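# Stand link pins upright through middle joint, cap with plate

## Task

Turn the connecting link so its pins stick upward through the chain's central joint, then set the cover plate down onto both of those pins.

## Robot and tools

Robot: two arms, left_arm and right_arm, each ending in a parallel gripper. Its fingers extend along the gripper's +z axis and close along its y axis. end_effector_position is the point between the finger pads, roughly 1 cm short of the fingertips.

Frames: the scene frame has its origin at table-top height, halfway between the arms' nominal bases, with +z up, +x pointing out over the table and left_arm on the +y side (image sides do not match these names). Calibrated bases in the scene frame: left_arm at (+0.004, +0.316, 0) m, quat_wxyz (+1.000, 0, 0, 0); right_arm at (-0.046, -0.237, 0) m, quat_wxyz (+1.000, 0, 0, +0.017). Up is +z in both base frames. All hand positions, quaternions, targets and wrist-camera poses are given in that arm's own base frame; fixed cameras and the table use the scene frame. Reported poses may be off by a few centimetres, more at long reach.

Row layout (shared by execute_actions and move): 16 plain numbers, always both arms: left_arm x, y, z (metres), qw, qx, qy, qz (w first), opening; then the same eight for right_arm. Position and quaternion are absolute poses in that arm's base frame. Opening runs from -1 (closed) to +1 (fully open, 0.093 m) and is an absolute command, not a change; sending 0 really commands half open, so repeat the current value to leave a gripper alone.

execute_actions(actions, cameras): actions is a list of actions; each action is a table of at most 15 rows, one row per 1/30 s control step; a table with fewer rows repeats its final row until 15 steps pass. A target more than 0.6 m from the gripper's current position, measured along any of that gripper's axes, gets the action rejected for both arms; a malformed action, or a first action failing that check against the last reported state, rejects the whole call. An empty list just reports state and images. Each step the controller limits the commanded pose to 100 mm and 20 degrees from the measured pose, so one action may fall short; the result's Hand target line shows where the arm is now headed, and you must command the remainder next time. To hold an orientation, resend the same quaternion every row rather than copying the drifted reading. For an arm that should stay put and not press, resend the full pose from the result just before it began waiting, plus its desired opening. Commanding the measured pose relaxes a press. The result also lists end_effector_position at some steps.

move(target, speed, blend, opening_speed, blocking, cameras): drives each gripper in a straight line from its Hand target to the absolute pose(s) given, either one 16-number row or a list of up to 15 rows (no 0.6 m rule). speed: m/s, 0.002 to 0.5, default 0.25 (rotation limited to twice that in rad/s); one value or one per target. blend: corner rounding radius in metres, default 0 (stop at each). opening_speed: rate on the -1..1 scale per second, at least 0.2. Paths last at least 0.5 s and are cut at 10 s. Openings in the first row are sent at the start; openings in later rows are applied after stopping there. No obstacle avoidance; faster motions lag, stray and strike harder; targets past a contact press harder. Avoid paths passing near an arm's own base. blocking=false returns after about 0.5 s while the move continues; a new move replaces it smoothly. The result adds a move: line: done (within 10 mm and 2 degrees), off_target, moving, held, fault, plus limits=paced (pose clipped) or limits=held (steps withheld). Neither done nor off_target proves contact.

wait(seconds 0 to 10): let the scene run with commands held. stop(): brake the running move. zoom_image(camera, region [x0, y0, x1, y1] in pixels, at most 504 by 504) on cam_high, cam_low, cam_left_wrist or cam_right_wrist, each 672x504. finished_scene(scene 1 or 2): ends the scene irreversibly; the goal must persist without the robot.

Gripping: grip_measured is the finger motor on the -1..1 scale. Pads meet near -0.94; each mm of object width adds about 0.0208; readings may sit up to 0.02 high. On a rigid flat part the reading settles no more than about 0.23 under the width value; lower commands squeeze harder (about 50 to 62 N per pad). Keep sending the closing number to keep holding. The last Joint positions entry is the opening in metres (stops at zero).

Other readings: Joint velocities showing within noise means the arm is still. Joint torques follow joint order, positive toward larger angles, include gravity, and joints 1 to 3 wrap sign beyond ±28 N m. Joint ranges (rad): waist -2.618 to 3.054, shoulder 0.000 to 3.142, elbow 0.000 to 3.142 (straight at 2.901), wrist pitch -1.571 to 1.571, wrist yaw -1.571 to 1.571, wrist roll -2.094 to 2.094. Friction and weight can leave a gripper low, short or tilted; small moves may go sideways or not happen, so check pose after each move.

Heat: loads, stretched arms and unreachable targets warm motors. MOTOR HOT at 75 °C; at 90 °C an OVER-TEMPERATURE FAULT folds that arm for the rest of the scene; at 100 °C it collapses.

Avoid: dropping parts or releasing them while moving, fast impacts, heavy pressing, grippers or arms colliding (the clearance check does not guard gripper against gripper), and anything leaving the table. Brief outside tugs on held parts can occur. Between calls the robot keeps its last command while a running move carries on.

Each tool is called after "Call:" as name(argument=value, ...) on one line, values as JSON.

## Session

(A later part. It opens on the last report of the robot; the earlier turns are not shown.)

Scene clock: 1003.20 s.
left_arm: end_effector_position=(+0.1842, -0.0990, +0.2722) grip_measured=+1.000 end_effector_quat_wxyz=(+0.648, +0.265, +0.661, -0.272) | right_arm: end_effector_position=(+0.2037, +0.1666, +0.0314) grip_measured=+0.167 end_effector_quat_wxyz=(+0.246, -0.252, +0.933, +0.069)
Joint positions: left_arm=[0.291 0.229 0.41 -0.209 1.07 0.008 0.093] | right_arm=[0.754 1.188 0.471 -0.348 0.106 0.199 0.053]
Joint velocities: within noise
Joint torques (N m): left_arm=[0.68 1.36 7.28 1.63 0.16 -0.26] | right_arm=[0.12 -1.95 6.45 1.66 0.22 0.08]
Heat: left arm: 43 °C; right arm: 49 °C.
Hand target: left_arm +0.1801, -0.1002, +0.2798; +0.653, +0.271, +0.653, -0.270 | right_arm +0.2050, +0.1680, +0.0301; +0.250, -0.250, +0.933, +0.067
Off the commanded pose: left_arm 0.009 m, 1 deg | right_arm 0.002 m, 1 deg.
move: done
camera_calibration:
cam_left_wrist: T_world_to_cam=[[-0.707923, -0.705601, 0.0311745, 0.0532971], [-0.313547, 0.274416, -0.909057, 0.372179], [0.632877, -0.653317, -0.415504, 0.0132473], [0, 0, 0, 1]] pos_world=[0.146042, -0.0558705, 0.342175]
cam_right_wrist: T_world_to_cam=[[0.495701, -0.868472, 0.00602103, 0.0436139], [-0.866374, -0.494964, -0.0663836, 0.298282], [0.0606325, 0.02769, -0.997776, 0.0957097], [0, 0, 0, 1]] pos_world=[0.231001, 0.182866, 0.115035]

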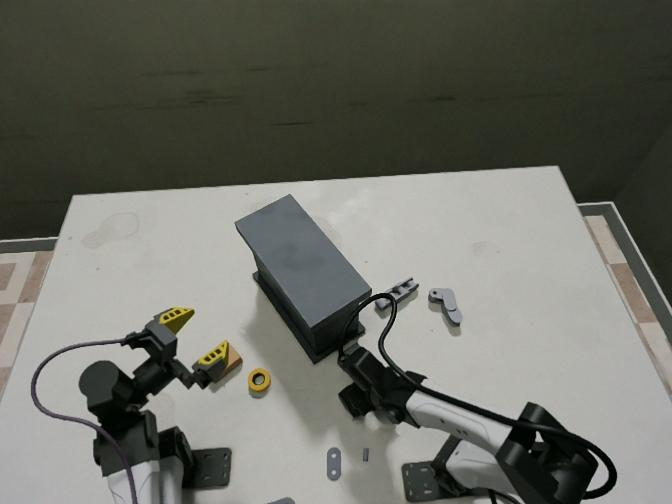

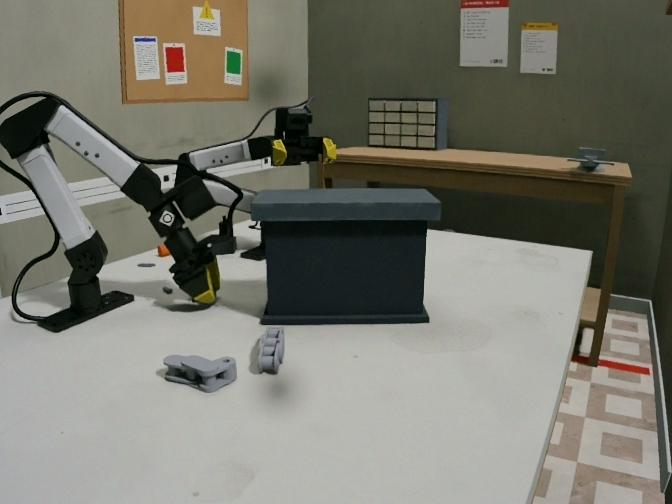

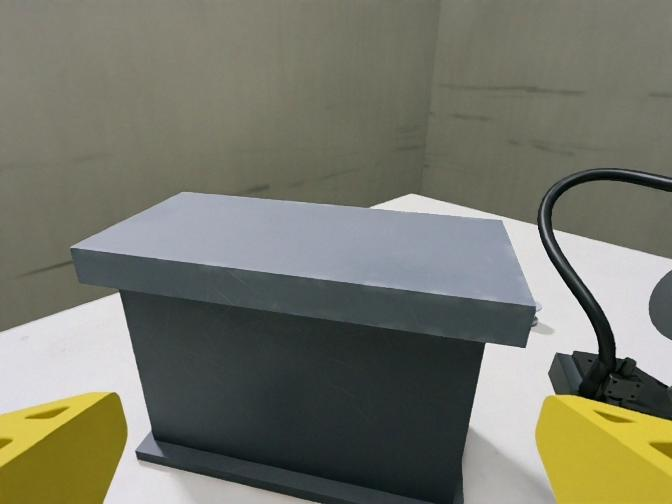

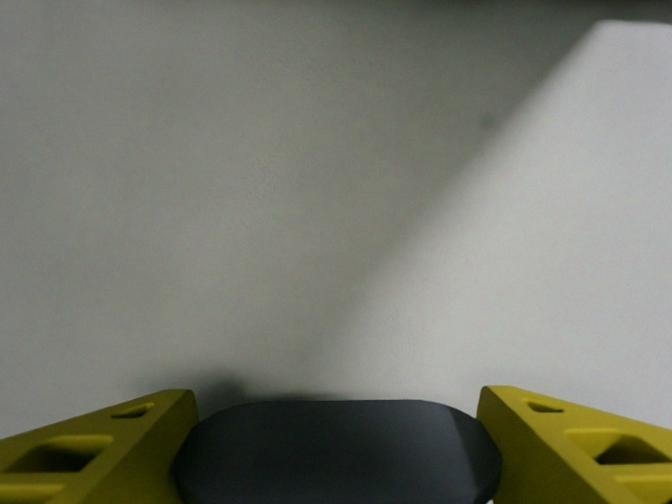

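Call:
move(target=[[0.18,-0.10,0.28,0.6533,0.2706,0.6533,-0.2706,1,0.205,0.168,0.0185,0.25,-0.25,0.933,0.067,0.05],[0.18,-0.10,0.28,0.6533,0.2706,0.6533,-0.2706,1,0.205,0.168,0.0185,0.25,-0.25,0.933,0.067,0.6],[0.18,-0.10,0.28,0.6533,0.2706,0.6533,-0.2706,1,0.18,0.12,0.10,0.25,-0.25,0.933,0.067,0.9],[0.12,-0.25,0.20,0.5,0.5,0.5,-0.5,1,0.22,0.02,0.16,0.39,0,0.92,0,0.9]], speed=0.15, opening_speed=1)

Call:
zoom_image(camera="cam_low", region=[130, 220, 310, 350])

Scene clock: 1017.83 s.
left_arm: end_effector_position=(+0.1248, -0.2492, +0.2013) grip_measured=+1.000 end_effector_quat_wxyz=(+0.505, +0.496, +0.507, -0.492) | right_arm: end_effector_position=(+0.2161, +0.0224, +0.1496) grip_measured=+0.898 end_effector_quat_wxyz=(+0.375, -0.010, +0.927, +0.001)
Joint positions: left_arm=[-0.59 0.834 0.159 0.665 0.958 0.01 0.093] | right_arm=[0.207 0.617 0.609 -0.803 0.134 0.132 0.088]
Joint velocities: within noise
Joint torques (N m): left_arm=[-0.92 -0.06 5.39 1.9 0.16 -0.27] | right_arm=[-0.99 0.47 9.32 1.94 0.15 0.03]
Heat: left arm: 44 °C; right arm: 49 °C.
Hand target: left_arm +0.1199, -0.2500, +0.2001; +0.500, +0.500, +0.500, -0.500 | right_arm +0.2197, +0.0200, +0.1600; +0.390, +0.000, +0.921, +0.000
Off the commanded pose: left_arm 0.005 m, 1 deg | right_arm 0.011 m, 2 deg.
move: off_target (right_arm)
camera_calibration:
cam_left_wrist: T_world_to_cam=[[-0.999818, -0.014493, 0.0123718, 0.119886], [-0.0172086, 0.407901, -0.912864, 0.327455], [0.00818366, -0.912911, -0.408076, -0.0649552], [0, 0, 0, 1]] pos_world=[0.126031, -0.19113, 0.270932]
cam_right_wrist: T_world_to_cam=[[0.00680448, -0.999889, 0.0132743, 0.0189508], [-0.949213, -0.0106342, -0.314454, 0.289679], [0.31456, -0.0104604, -0.94918, 0.15563], [0, 0, 0, 1]] pos_world=[0.225883, 0.0236571, 0.23856]

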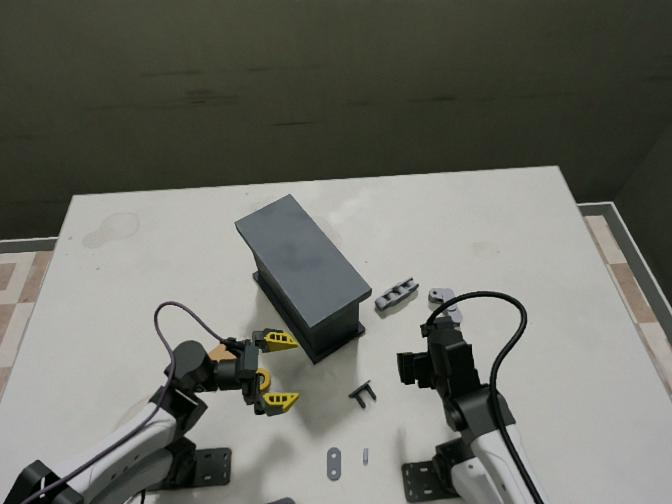

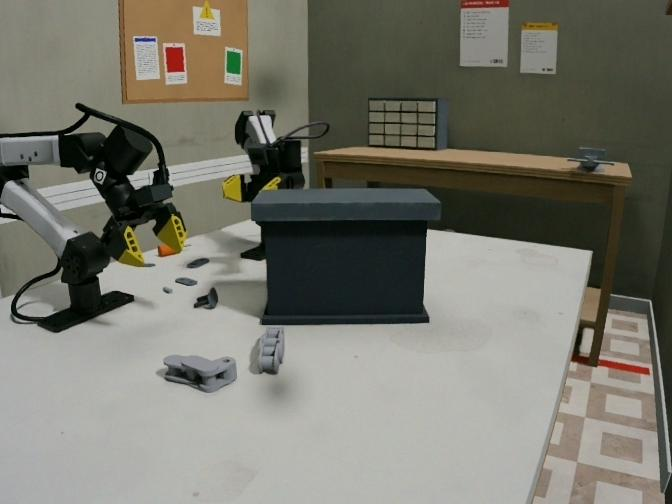

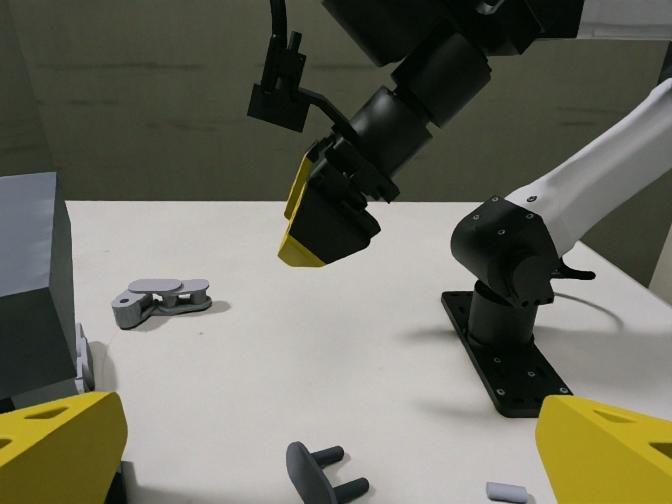

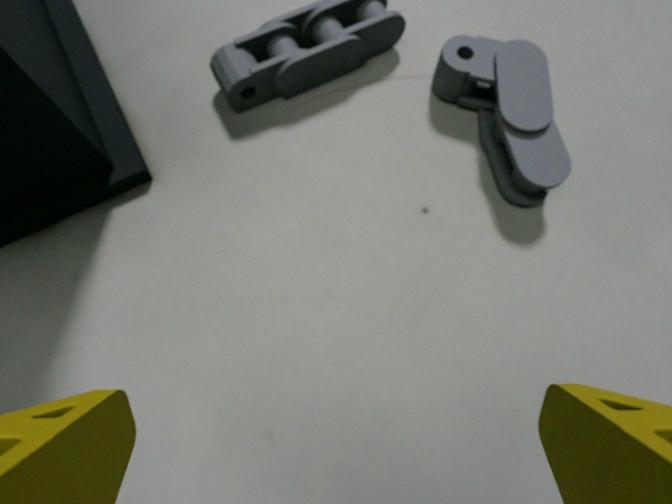

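Scaled by 2.800 from the camera's 672x504 image, which has a finer 960x720 frame.

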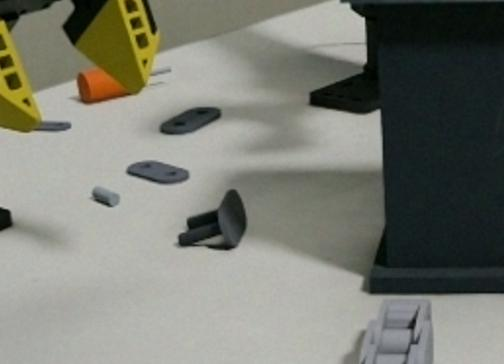

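Call:
move(target=[[0.14,-0.33,0.15,0,0.9613,0.2756,0,1,0.22,0.02,0.16,0.39,0,0.92,0,0.9]], speed=0.25)

Scene clock: 1027.80 s.
left_arm: end_effector_position=(+0.1376, -0.3253, +0.1465) grip_measured=+1.000 end_effector_quat_wxyz=(-0.003, +0.959, +0.283, -0.008) | right_arm: end_effector_position=(+0.2162, +0.0224, +0.1497) grip_measured=+0.898 end_effector_quat_wxyz=(+0.376, -0.010, +0.927, +0.001)
Joint positions: left_arm=[-1.164 1.895 1.755 -1.439 0.015 1.404 0.093] | right_arm=[0.207 0.617 0.609 -0.802 0.134 0.133 0.088]
Joint velocities: within noise
Joint torques (N m): left_arm=[-0.75 -7.91 8.08 0.22 -0.06 -0.07] | right_arm=[-1.02 0.42 9.55 1.92 0.14 0.03]
Heat: left arm: 44 °C; right arm: 50 °C.
Hand target: left_arm +0.1399, -0.3299, +0.1499; +0.000, +0.961, +0.276, +0.000 | right_arm +0.2198, +0.0200, +0.1600; +0.390, +0.000, +0.921, +0.000
Off the commanded pose: left_arm 0.006 m, 1 deg | right_arm 0.011 m, 2 deg.
move: off_target (right_arm)
camera_calibration:
cam_left_wrist: T_world_to_cam=[[-0.554749, 0.831795, 0.0192626, 0.345368], [0.769654, 0.504236, 0.391636, 0.0405862], [0.316047, 0.232085, -0.919919, 0.248187], [0, 0, 0, 1]] pos_world=[0.0819161, -0.36534, 0.205765]
cam_right_wrist: T_world_to_cam=[[0.00652087, -0.999896, 0.0128569, 0.0190996], [-0.948982, -0.0102413, -0.315163, 0.28989], [0.315262, -0.0101458, -0.94895, 0.155516], [0, 0, 0, 1]] pos_world=[0.225948, 0.0236443, 0.238694]

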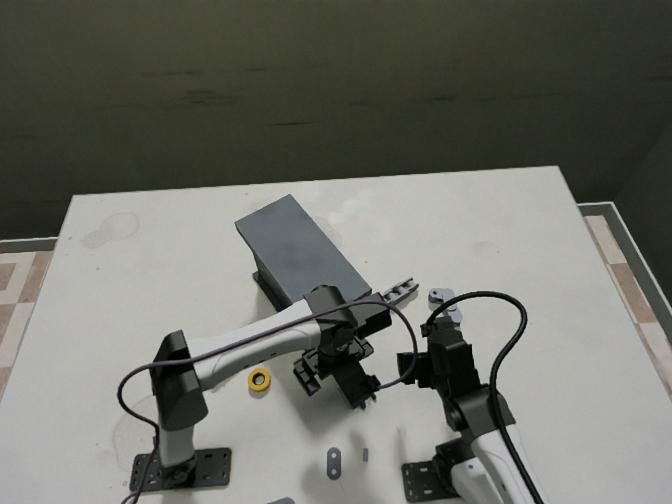

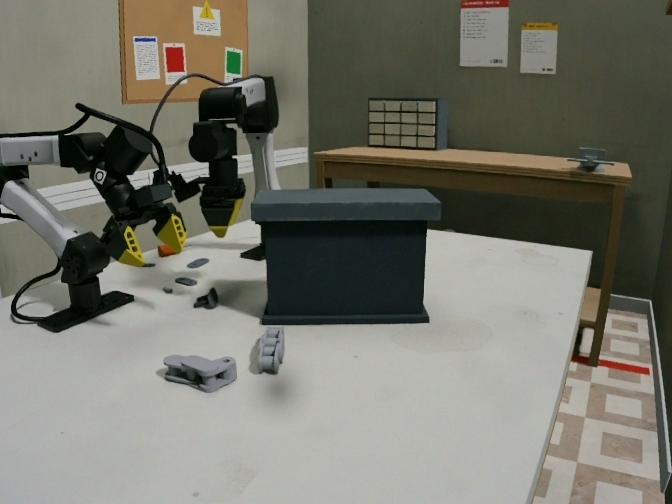

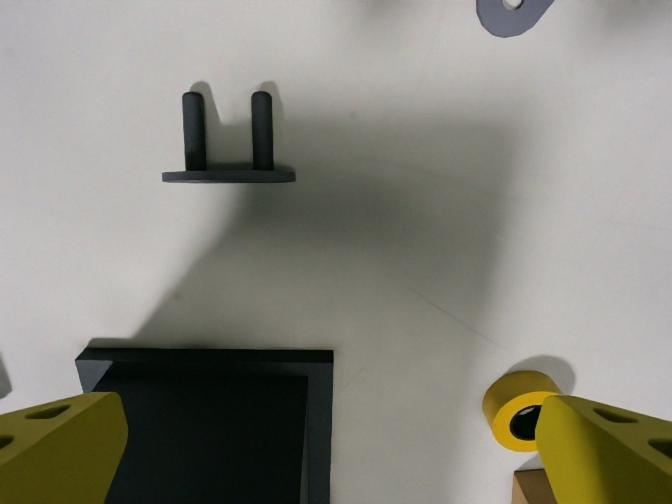

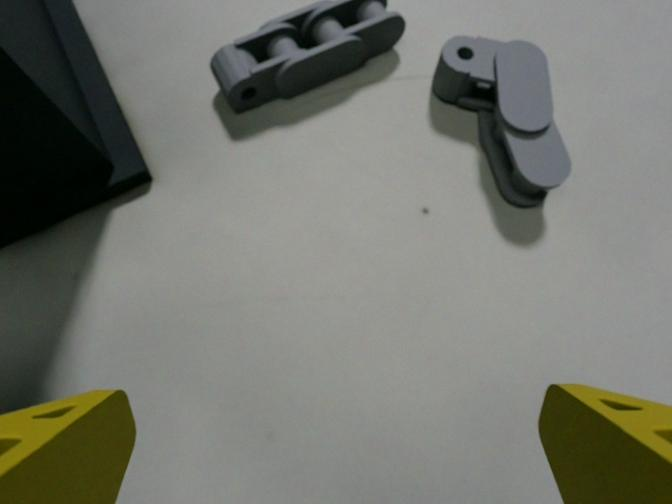

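Call:
move(target=[[0.12,-0.25,0.20,0.3,0.8,0.45,-0.25,1,0.17,0.13,0.10,0.4082,-0.2346,0.8754,0.1094,1],[0.12,-0.20,0.22,0.5,0.5,0.5,-0.5,1,0.175,0.148,0.05,0.4082,-0.2346,0.8754,0.1094,1]], speed=0.2, blend=0.02, cameras=["cam_high","cam_low","cam_right_wrist"])

Scene clock: 1087.20 s.
left_arm: end_effector_position=(+0.1191, -0.2000, +0.2211) grip_measured=+1.000 end_effector_quat_wxyz=(+0.497, +0.502, +0.500, -0.500) | right_arm: end_effector_position=(+0.1760, +0.1488, +0.0542) grip_measured=+1.000 end_effector_quat_wxyz=(+0.410, -0.235, +0.874, +0.112)
Joint positions: left_arm=[-0.258 0.59 0.202 0.37 1.318 0.016 0.093] | right_arm=[0.914 0.609 0.155 -0.276 0.292 0.257 0.093]
Joint velocities: within noise
Joint torques (N m): left_arm=[-0.14 0.72 5.53 1.68 -0.05 -0.29] | right_arm=[0.27 1.4 6.61 1.96 0.21 0.05]
Heat: left arm: 39 °C; right arm: 53 °C.
Hand target: left_arm +0.1199, -0.2000, +0.2200; +0.500, +0.500, +0.501, -0.500 | right_arm +0.1749, +0.1479, +0.0501; +0.408, -0.235, +0.875, +0.109
Off the commanded pose: left_arm 0.001 m, 0 deg | right_arm 0.004 m, 0 deg.
move: done
camera_calibration:
cam_right_wrist: T_world_to_cam=[[0.49216, -0.870499, 0.00321637, 0.0427743], [-0.791116, -0.448815, -0.415573, 0.265754], [0.363199, 0.201984, -0.909554, 0.0366572], [0, 0, 0, 1]] pos_world=[0.175876, 0.149105, 0.143644]
Images, in order (width x height): cam_high 672x504, cam_low 672x504, cam_right_wrist 672x504.

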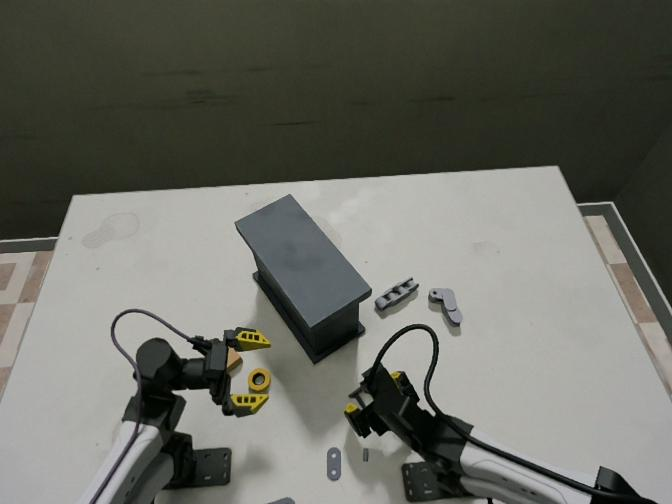

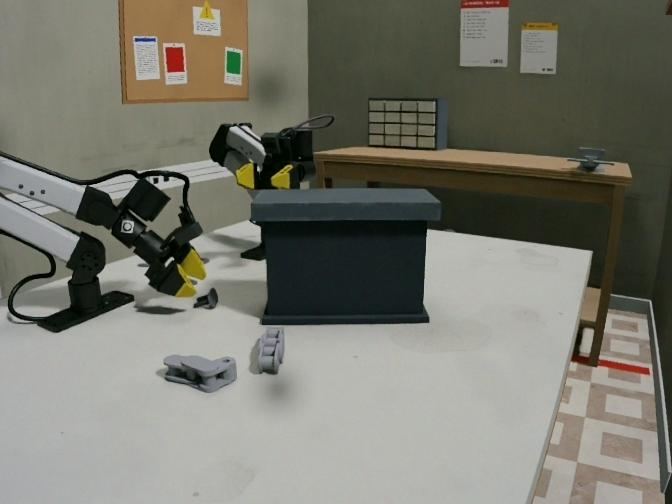

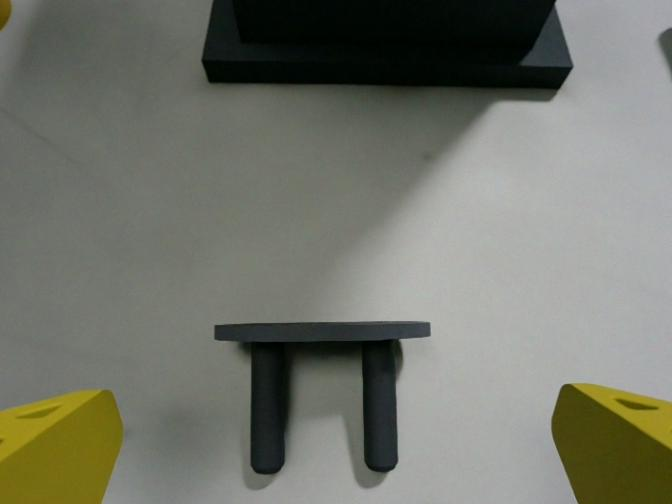

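Call:
move(target=[[0.12,-0.20,0.22,0.5,0.5,0.5,-0.5,1,0.198,0.1655,0.0165,0.4082,-0.2346,0.8754,0.1094,1],[0.12,-0.20,0.22,0.5,0.5,0.5,-0.5,1,0.198,0.1655,0.0165,0.4082,-0.2346,0.8754,0.1094,0.1]], speed=0.1, opening_speed=0.8, cameras=["cam_low","cam_right_wrist"])

Call:
zoom_image(camera="cam_low", region=[130, 220, 310, 350])

Scene clock: 1101.97 s.
left_arm: end_effector_position=(+0.1191, -0.2000, +0.2218) grip_measured=+1.000 end_effector_quat_wxyz=(+0.498, +0.502, +0.499, -0.500) | right_arm: end_effector_position=(+0.1996, +0.1676, +0.0209) grip_measured=+0.165 end_effector_quat_wxyz=(+0.413, -0.231, +0.874, +0.110)
Joint positions: left_arm=[-0.258 0.59 0.202 0.376 1.318 0.013 0.093] | right_arm=[0.872 1.053 0.092 0.242 0.27 0.231 0.053]
Joint velocities: within noise
Joint torques (N m): left_arm=[-0.14 0.79 5.45 1.67 -0.05 -0.28] | right_arm=[-0.84 -0.61 5.45 1.99 -0.04 -0.13]
Heat: left arm: 40 °C; right arm: 52 °C.
Hand target: left_arm +0.1200, -0.2000, +0.2201; +0.500, +0.500, +0.500, -0.500 | right_arm +0.1979, +0.1655, +0.0167; +0.408, -0.235, +0.875, +0.109
Off the commanded pose: left_arm 0.002 m, 0 deg | right_arm 0.005 m, 1 deg.
move: done
camera_calibration:
cam_right_wrist: T_world_to_cam=[[0.483884, -0.875121, 0.0045241, 0.050073], [-0.793109, -0.440711, -0.420419, 0.278215], [0.369911, 0.199846, -0.907319, -0.00699983], [0, 0, 0, 1]] pos_world=[0.199015, 0.167831, 0.110389]
Images, in order (width x height): cam_low 672x504, cam_right_wrist 672x504.

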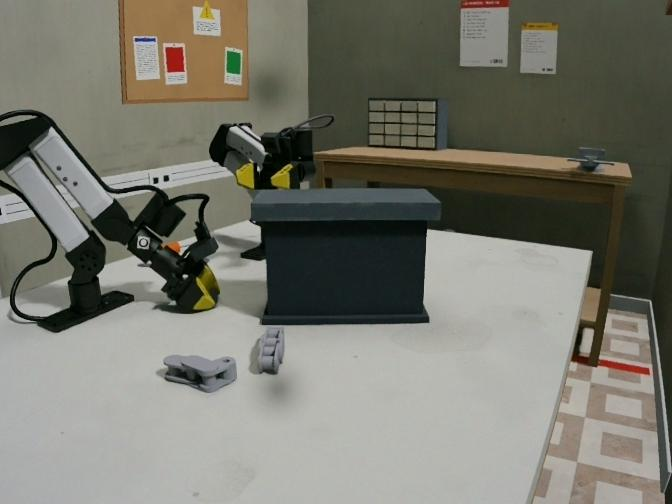

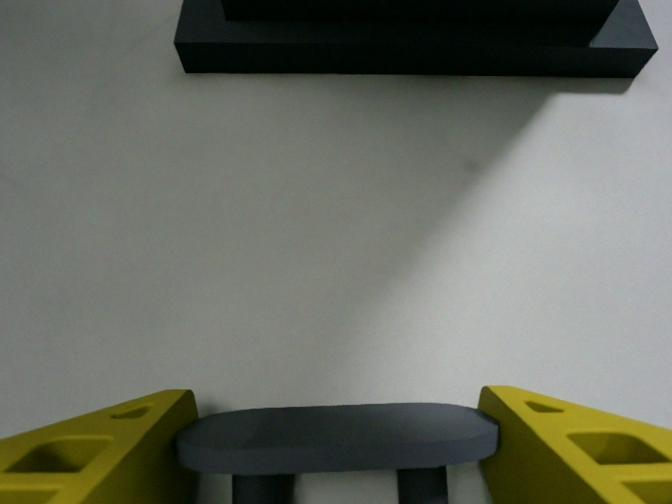

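Scaled by 2.800 from the camera's 672x504 image, which has a finer 960x720 frame.

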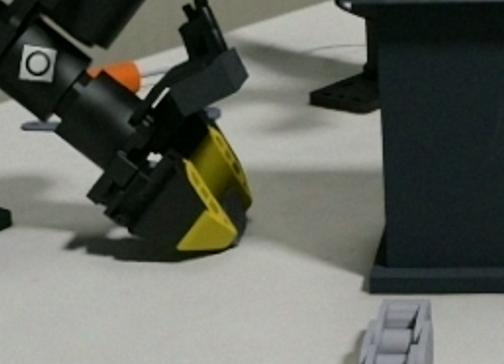

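Call:
move(target=[[0.12,-0.20,0.22,0.5,0.5,0.5,-0.5,1,0.20,0.14,0.10,0.2549,-0.1677,0.9512,0.0449,0.1],[0.12,-0.20,0.22,0.5,0.5,0.5,-0.5,1,0.27,-0.02,0.10,-0.0871,0.0348,0.9956,0.003,0.1]], speed=0.2, blend=0.03, cameras=["cam_high","cam_low","cam_right_wrist"])

Call:
zoom_image(camera="cam_low", region=[60, 200, 260, 400])

Scene clock: 1117.20 s.
left_arm: end_effector_position=(+0.1191, -0.2000, +0.2218) grip_measured=+1.000 end_effector_quat_wxyz=(+0.498, +0.502, +0.499, -0.500) | right_arm: end_effector_position=(+0.2699, -0.0173, +0.0978) grip_measured=+0.165 end_effector_quat_wxyz=(-0.081, +0.037, +0.996, +0.007)
Joint positions: left_arm=[-0.258 0.59 0.202 0.376 1.318 0.013 0.093] | right_arm=[-0.069 1.723 1.334 -1.344 -0.009 0.004 0.053]
Joint velocities: within noise
Joint torques (N m): left_arm=[-0.13 0.79 5.45 1.67 -0.05 -0.27] | right_arm=[-0.77 -6.28 7.97 -0.14 0.07 -0.11]
Heat: left arm: 40 °C; right arm: 50 °C.
Hand target: left_arm +0.1200, -0.2000, +0.2201; +0.500, +0.500, +0.500, -0.500 | right_arm +0.2700, -0.0199, +0.1000; -0.087, +0.035, +0.996, +0.003
Off the commanded pose: left_arm 0.002 m, 0 deg | right_arm 0.003 m, 1 deg.
move: done
camera_calibration:
cam_right_wrist: T_world_to_cam=[[-0.0760943, -0.997079, 0.00660267, 0.00268577], [-0.816018, 0.0660788, 0.574238, 0.202437], [-0.572996, 0.0383083, -0.818662, 0.316764], [0, 0, 0, 1]] pos_world=[0.346901, -0.0228335, 0.143058]
Images, in order (width x height): cam_high 672x504, cam_low 672x504, cam_right_wrist 672x504.

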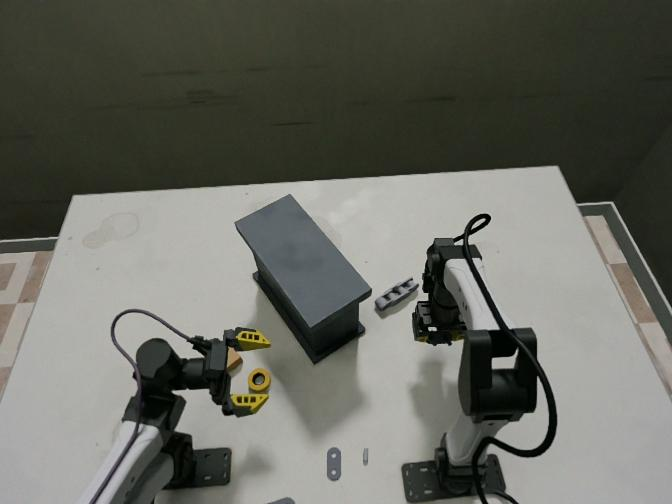

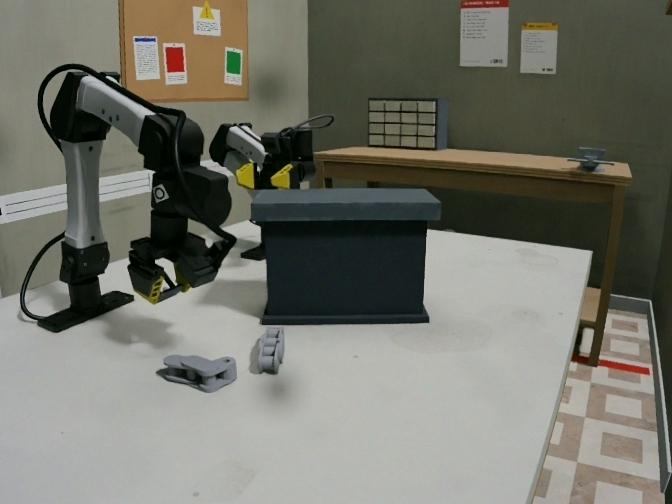

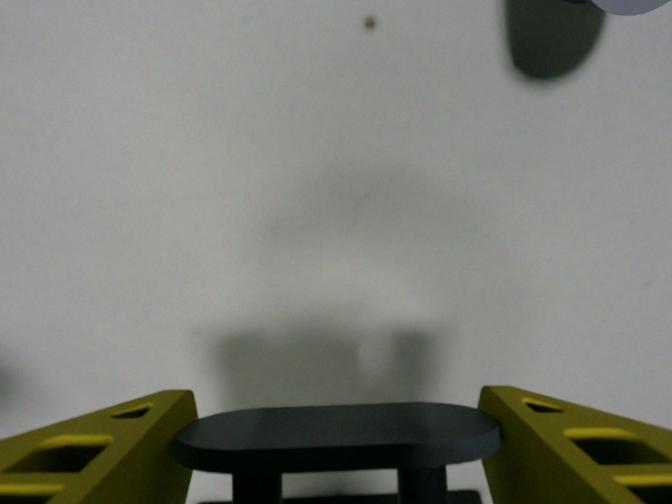

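Scaled by 2.520 from the camera's 672x504 image, which has a finer 960x720 frame.

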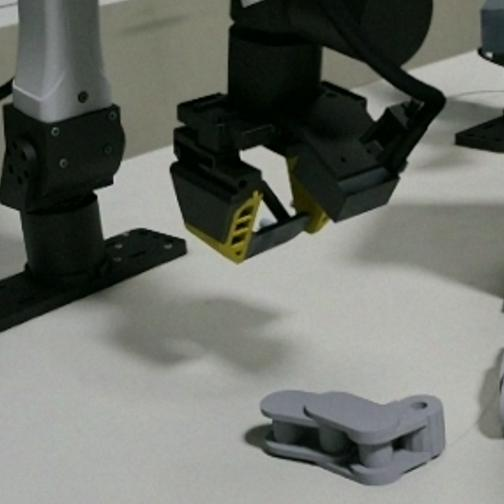

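Call:
move(target=[[0.12,-0.20,0.22,0.5,0.5,0.5,-0.5,1,0.245,0.0,0.06,-0.1132,0,0.9936,0,0.1],[0.12,-0.20,0.22,0.5,0.5,0.5,-0.5,1,0.245,0.0,0.017,-0.1132,0,0.9936,0,0.1]], speed=0.12, blend=0.0, cameras=["cam_high","cam_low","cam_right_wrist"])

Call:
zoom_image(camera="cam_low", region=[60, 200, 260, 400])

Scene clock: 1142.47 s.
left_arm: end_effector_position=(+0.1191, -0.2000, +0.2218) grip_measured=+1.000 end_effector_quat_wxyz=(+0.498, +0.502, +0.499, -0.500) | right_arm: end_effector_position=(+0.2449, +0.0002, +0.0207) grip_measured=+0.165 end_effector_quat_wxyz=(-0.112, +0.005, +0.994, +0.004)
Joint positions: left_arm=[-0.258 0.59 0.202 0.376 1.318 0.013 0.093] | right_arm=[-0.005 1.777 1.065 -1.082 -0.008 0.004 0.053]
Joint velocities: within noise
Joint torques (N m): left_arm=[-0.14 0.8 5.45 1.67 -0.05 -0.28] | right_arm=[-0.08 -6.23 4.86 0.11 0.08 -0.09]
Heat: left arm: 40 °C; right arm: 50 °C.
Hand target: left_arm +0.1200, -0.2000, +0.2201; +0.500, +0.500, +0.500, -0.500 | right_arm +0.2450, +0.0000, +0.0171; -0.113, +0.000, +0.994, +0.000
Off the commanded pose: left_arm 0.002 m, 0 deg | right_arm 0.004 m, 1 deg.
move: done
camera_calibration:
cam_right_wrist: T_world_to_cam=[[-0.0102716, -0.999915, 0.00803814, 0.00254411], [-0.781565, 0.0130423, 0.623688, 0.215764], [-0.62374, 0.000123964, -0.781632, 0.250332], [0, 0, 0, 1]] pos_world=[0.324802, -0.000301214, 0.061077]
Images, in order (width x height): cam_high 672x504, cam_low 672x504, cam_right_wrist 672x504.

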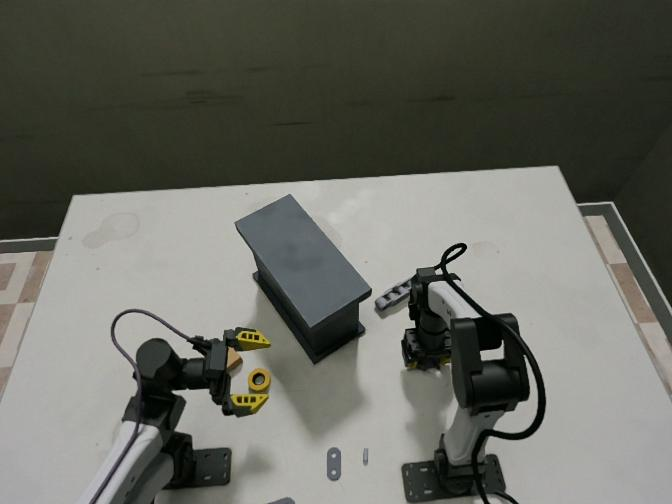

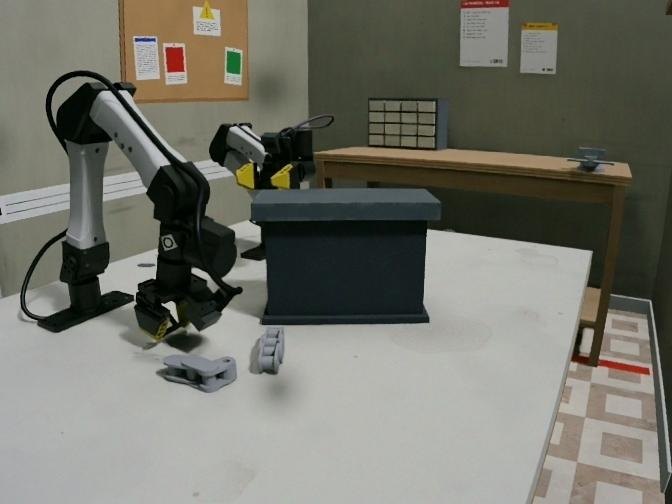

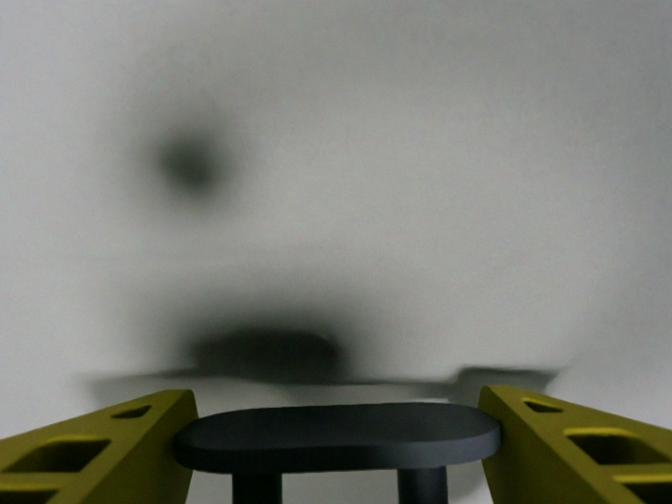

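Scaled by 2.520 from the camera's 672x504 image, which has a finer 960x720 frame.

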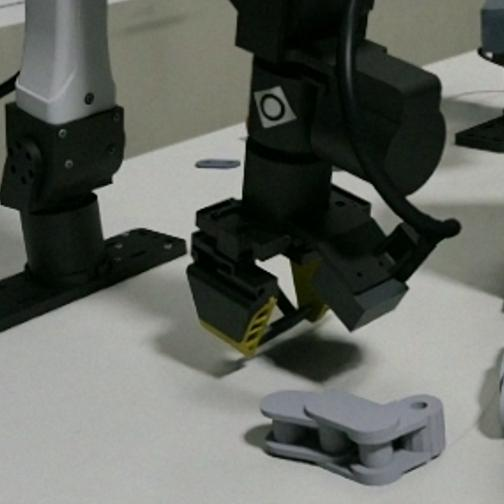

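Call:
move(target=[[0.12,-0.20,0.22,0.5,0.5,0.5,-0.5,1,0.245,0.0,0.0105,-0.1132,0,0.9936,0,0.1],[0.12,-0.20,0.22,0.5,0.5,0.5,-0.5,1,0.245,0.0,0.0105,-0.1132,0,0.9936,0,0.45]], speed=0.05, opening_speed=0.8, cameras=["cam_low","cam_right_wrist"])

Call:
zoom_image(camera="cam_low", region=[110, 250, 260, 400])

Scene clock: 1150.70 s.
left_arm: end_effector_position=(+0.1191, -0.2000, +0.2218) grip_measured=+1.000 end_effector_quat_wxyz=(+0.498, +0.502, +0.499, -0.500) | right_arm: end_effector_position=(+0.2460, +0.0002, +0.0151) grip_measured=+0.448 end_effector_quat_wxyz=(-0.109, +0.005, +0.994, +0.004)
Joint positions: left_arm=[-0.258 0.59 0.202 0.376 1.318 0.013 0.093] | right_arm=[-0.005 1.787 1.053 -1.056 -0.008 0.004 0.067]
Joint velocities: within noise
Joint torques (N m): left_arm=[-0.13 0.79 5.45 1.67 -0.05 -0.28] | right_arm=[-0.05 -6 4.68 0.03 0.09 -0.05]
Heat: left arm: 40 °C; right arm: 49 °C.
Hand target: left_arm +0.1200, -0.2000, +0.2201; +0.500, +0.500, +0.500, -0.500 | right_arm +0.2449, +0.0000, +0.0106; -0.113, +0.000, +0.994, +0.000
Off the commanded pose: left_arm 0.002 m, 0 deg | right_arm 0.005 m, 1 deg.
move: done
camera_calibration:
cam_right_wrist: T_world_to_cam=[[-0.0103084, -0.999915, 0.00801194, 0.00260519], [-0.784411, 0.0130553, 0.620104, 0.220897], [-0.620155, 0.000107591, -0.784479, 0.245758], [0, 0, 0, 1]] pos_world=[0.325709, -0.000305359, 0.0557926]
Images, in order (width x height): cam_low 672x504, cam_right_wrist 672x504.

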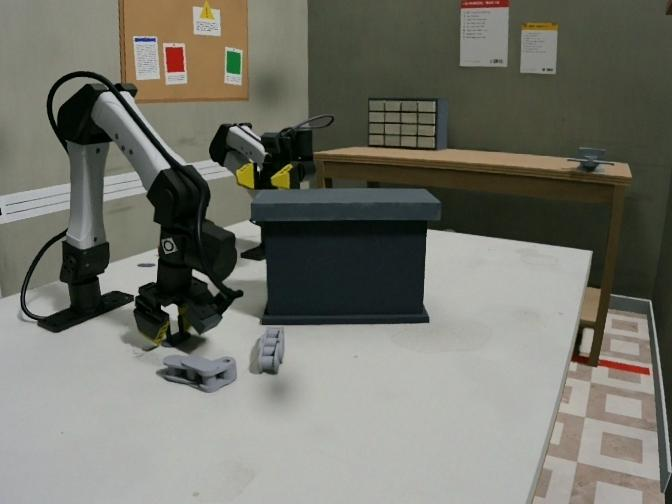

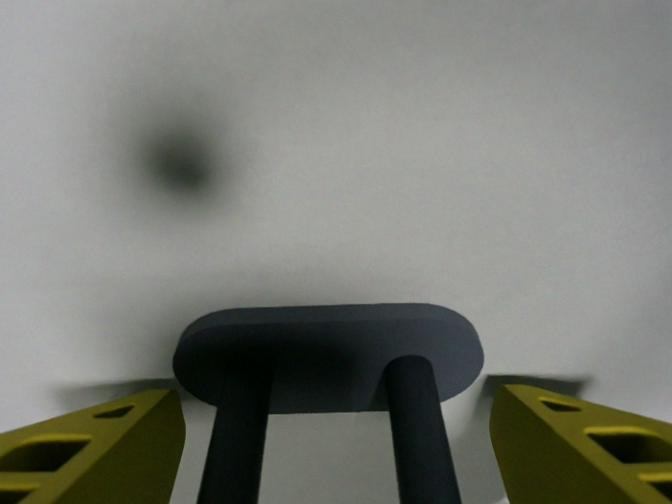

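Scaled by 3.360 from the camera's 672x504 image, which has a finer 960x720 frame.

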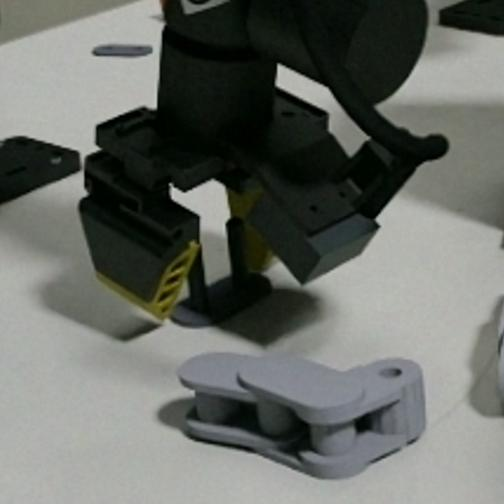

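Call:
move(target=[[0.12,-0.20,0.22,0.5,0.5,0.5,-0.5,1,0.247,0.0,0.09,-0.1132,0,0.9936,0,0.7],[0.12,-0.20,0.22,0.5,0.5,0.5,-0.5,1,0.235,0.0,0.18,0,0,1,0,1]], speed=0.12, cameras=["cam_high","cam_low","cam_right_wrist"])

Call:
zoom_image(camera="cam_right_wrist", region=[200, 150, 500, 350])

Scene clock: 1159.93 s.
left_arm: end_effector_position=(+0.1191, -0.2000, +0.2218) grip_measured=+1.000 end_effector_quat_wxyz=(+0.498, +0.502, +0.499, -0.500) | right_arm: end_effector_position=(+0.2370, +0.0002, +0.1746) grip_measured=+1.000 end_effector_quat_wxyz=(-0.002, +0.004, +1.000, +0.004)
Joint positions: left_arm=[-0.258 0.59 0.202 0.376 1.318 0.013 0.093] | right_arm=[-0.005 1.454 1.379 -1.5 -0.008 0.004 0.093]
Joint velocities: within noise
Joint torques (N m): left_arm=[-0.14 0.79 5.45 1.67 -0.05 -0.27] | right_arm=[-0.01 -5.6 7.73 0.2 0.04 -0.08]
Heat: left arm: 40 °C; right arm: 49 °C.
Hand target: left_arm +0.1200, -0.2000, +0.2201; +0.500, +0.500, +0.500, -0.500 | right_arm +0.2350, +0.0000, +0.1799; +0.000, +0.000, +1.000, +0.000
Off the commanded pose: left_arm 0.002 m, 0 deg | right_arm 0.006 m, 1 deg.
move: done
camera_calibration:
cam_right_wrist: T_world_to_cam=[[-0.011884, -0.999908, 0.00660428, 0.0018947], [-0.898546, 0.0135766, 0.438669, 0.173659], [-0.438719, -0.000721118, -0.898624, 0.342272], [0, 0, 0, 1]] pos_world=[0.306224, -0.00021636, 0.231383]
Images, in order (width x height): cam_high 672x504, cam_low 672x504, cam_right_wrist 672x504.

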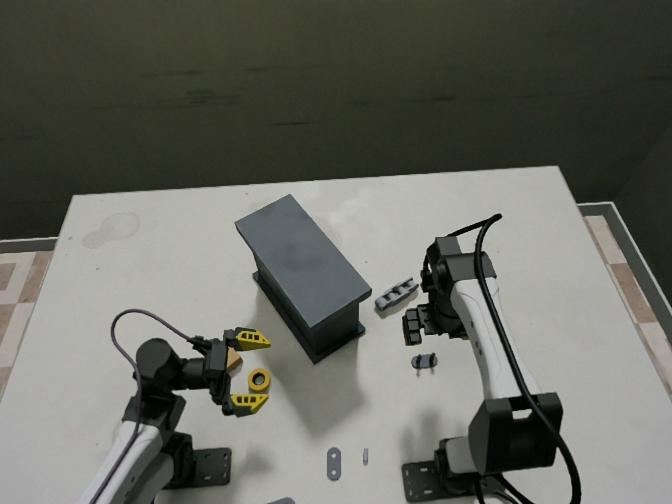

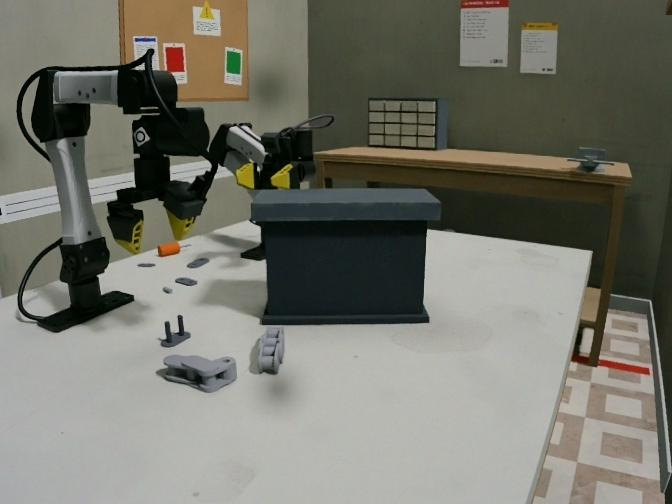

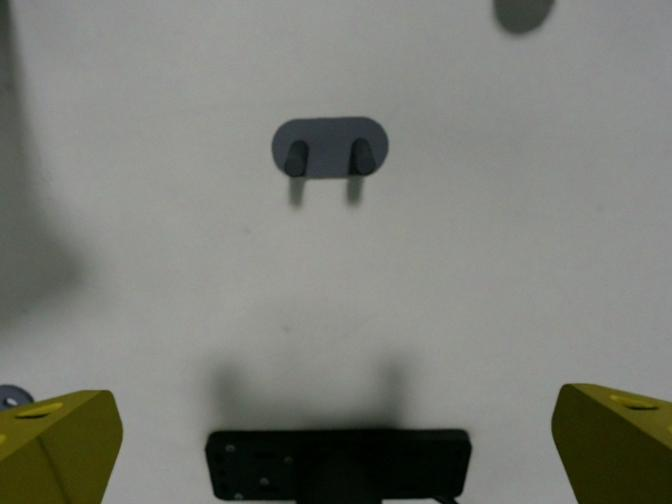

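Scaled by 1.680 from the camera's 672x504 image, which has a finer 960x720 frame.

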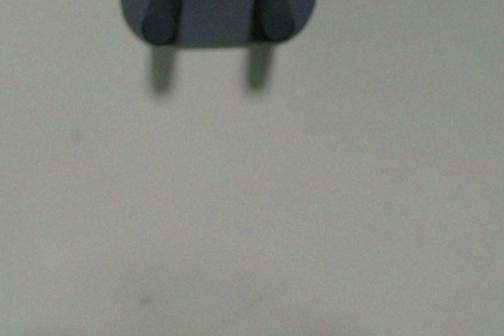

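Call:
move(target=[[0.12,-0.20,0.22,0.5,0.5,0.5,-0.5,1,0.32,-0.04,0.18,0,0,1,0,1]], speed=0.2, cameras=["cam_right_wrist"])

Scene clock: 1173.00 s.
left_arm: end_effector_position=(+0.1191, -0.2000, +0.2218) grip_measured=+1.000 end_effector_quat_wxyz=(+0.498, +0.502, +0.499, -0.500) | right_arm: end_effector_position=(+0.3208, -0.0376, +0.1793) grip_measured=+1.000 end_effector_quat_wxyz=(+0.007, +0.002, +1.000, +0.002)
Joint positions: left_arm=[-0.258 0.59 0.202 0.376 1.318 0.013 0.093] | right_arm=[-0.12 1.77 1.727 -1.514 -0.006 -0.116 0.093]
Joint velocities: within noise
Joint torques (N m): left_arm=[-0.16 0.79 5.46 1.67 -0.05 -0.28] | right_arm=[-0.59 -6.99 8.1 0.26 0.07 -0.05]
Heat: left arm: 40 °C; right arm: 49 °C.
Hand target: left_arm +0.1200, -0.2000, +0.2201; +0.500, +0.500, +0.500, -0.500 | right_arm +0.3200, -0.0400, +0.1800; +0.000, +0.000, +1.000, +0.000
Off the commanded pose: left_arm 0.002 m, 0 deg | right_arm 0.003 m, 1 deg.
move: done
camera_calibration:
cam_right_wrist: T_world_to_cam=[[-0.0074617, -0.999929, 0.00930984, -0.0368727], [-0.906764, 0.0106909, 0.421503, 0.252931], [-0.421573, -0.0052967, -0.906779, 0.379009], [0, 0, 0, 1]] pos_world=[0.388853, -0.0375667, 0.23741]
Images, in order (width x height): cam_right_wrist 672x504.

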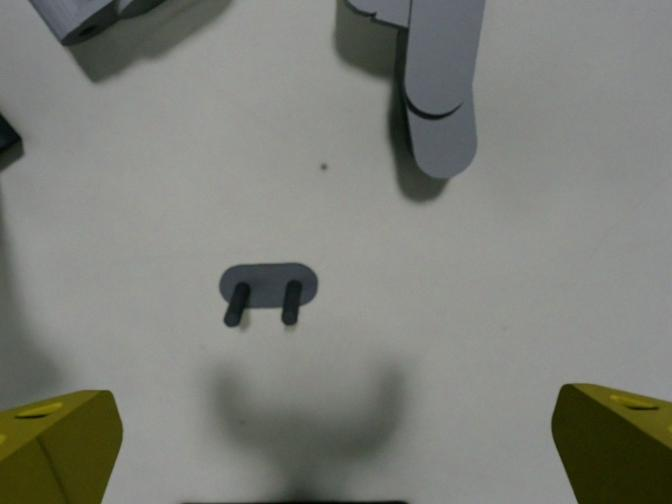

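Call:
move(target=[[0.12,-0.20,0.22,0.5,0.5,0.5,-0.5,1,0.385,-0.02,0.19,0,0,1,0,1]], speed=0.2, cameras=["cam_right_wrist"])

Call:
zoom_image(camera="cam_right_wrist", region=[80, 0, 500, 320])

Scene clock: 1178.67 s.
left_arm: end_effector_position=(+0.1191, -0.2000, +0.2218) grip_measured=+1.000 end_effector_quat_wxyz=(+0.498, +0.502, +0.499, -0.500) | right_arm: end_effector_position=(+0.3853, -0.0198, +0.1914) grip_measured=+1.000 end_effector_quat_wxyz=(+0.046, -0.003, +0.999, +0.001)
Joint positions: left_arm=[-0.258 0.59 0.202 0.376 1.318 0.013 0.093] | right_arm=[-0.054 1.973 2.04 -1.547 -0.006 -0.06 0.093]
Joint velocities: within noise
Joint torques (N m): left_arm=[-0.13 0.79 5.44 1.67 -0.05 -0.27] | right_arm=[0.01 -8.21 7.83 0.46 0.05 0.07]
Heat: left arm: 40 °C; right arm: 49 °C.
Hand target: left_arm +0.1200, -0.2000, +0.2201; +0.500, +0.500, +0.500, -0.500 | right_arm +0.3848, -0.0200, +0.1895; +0.036, +0.000, +0.999, -0.002
Off the commanded pose: left_arm 0.002 m, 0 deg | right_arm 0.001 m, 5 deg.
joint sent to its limit (right arm) — joint 4 (wrist pitch), lower limit. The joint targets are off in orientation, not in position.
move: off_target (right_arm)
camera_calibration:
cam_right_wrist: T_world_to_cam=[[0.00201858, -0.999915, 0.0128954, -0.023012], [-0.936573, 0.00262903, 0.350462, 0.331138], [-0.350466, -0.0127849, -0.936488, 0.395394], [0, 0, 0, 1]] pos_world=[0.448754, -0.0188255, 0.254527]
Images, in order (width x height): cam_right_wrist 672x504.

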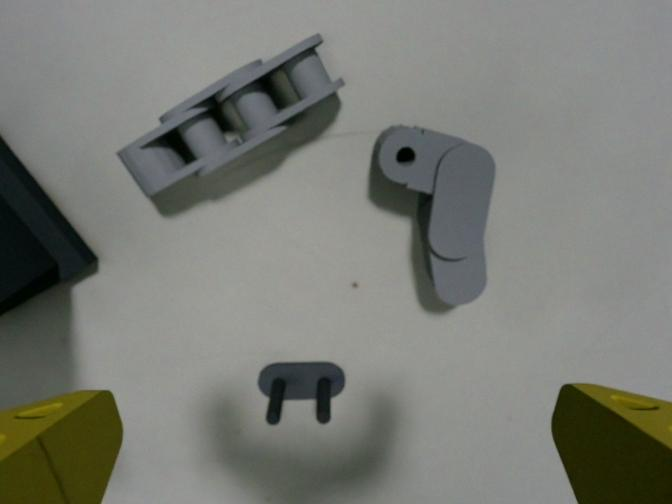

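Scaled by 1.200 from the camera's 672x504 image, which has a finer 960x720 frame.

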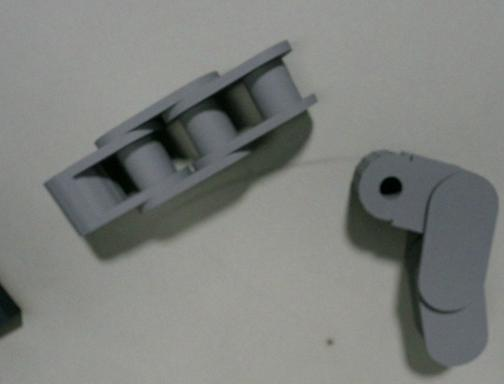

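Call:
move(target=[[0.12,-0.20,0.22,0.5,0.5,0.5,-0.5,1,0.418,-0.0575,0.10,0,-0.6157,0.788,0,1]], speed=0.2, cameras=["cam_right_wrist","cam_low"])

Scene clock: 1205.30 s.
left_arm: end_effector_position=(+0.1191, -0.2000, +0.2218) grip_measured=+1.000 end_effector_quat_wxyz=(+0.498, +0.502, +0.499, -0.500) | right_arm: end_effector_position=(+0.4171, -0.0531, +0.1098) grip_measured=+1.000 end_effector_quat_wxyz=(+0.007, -0.615, +0.788, -0.002)
Joint positions: left_arm=[-0.258 0.59 0.202 0.376 1.318 0.013 0.093] | right_arm=[-0.129 2.156 1.99 -1.392 -0.006 -1.455 0.093]
Joint velocities: within noise
Joint torques (N m): left_arm=[-0.14 0.8 5.45 1.66 -0.05 -0.28] | right_arm=[-1.07 -9.66 5.45 0.53 -0.05 -0.06]
Heat: left arm: 40 °C; right arm: 49 °C.
Hand target: left_arm +0.1200, -0.2000, +0.2201; +0.500, +0.500, +0.500, -0.500 | right_arm +0.4178, -0.0575, +0.1000; +0.000, -0.616, +0.788, +0.000
Off the commanded pose: left_arm 0.002 m, 0 deg | right_arm 0.011 m, 1 deg.
move: off_target (right_arm)
camera_calibration:
cam_right_wrist: T_world_to_cam=[[0.96888, -0.246167, 0.0259682, -0.420027], [-0.233379, -0.873475, 0.427289, 0.0412565], [-0.0825018, -0.420052, -0.903742, 0.192713], [0, 0, 0, 1]] pos_world=[0.432483, 0.0135892, 0.167442]
Images, in order (width x height): cam_low 672x504, cam_right_wrist 672x504.

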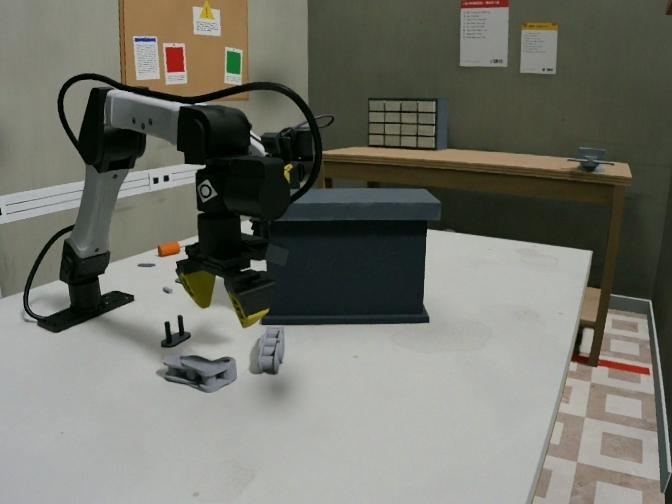

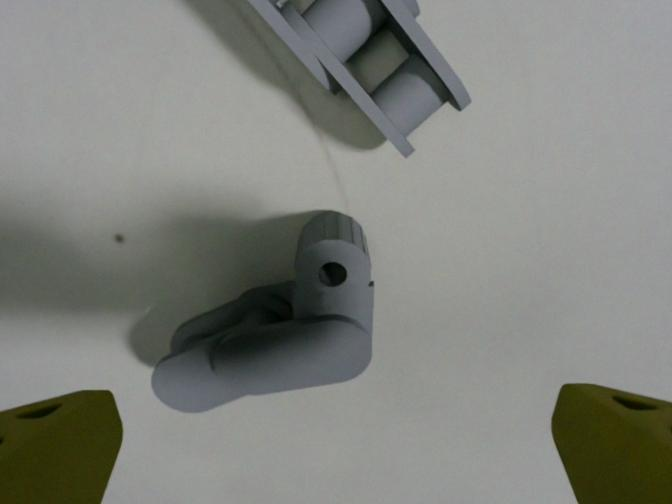

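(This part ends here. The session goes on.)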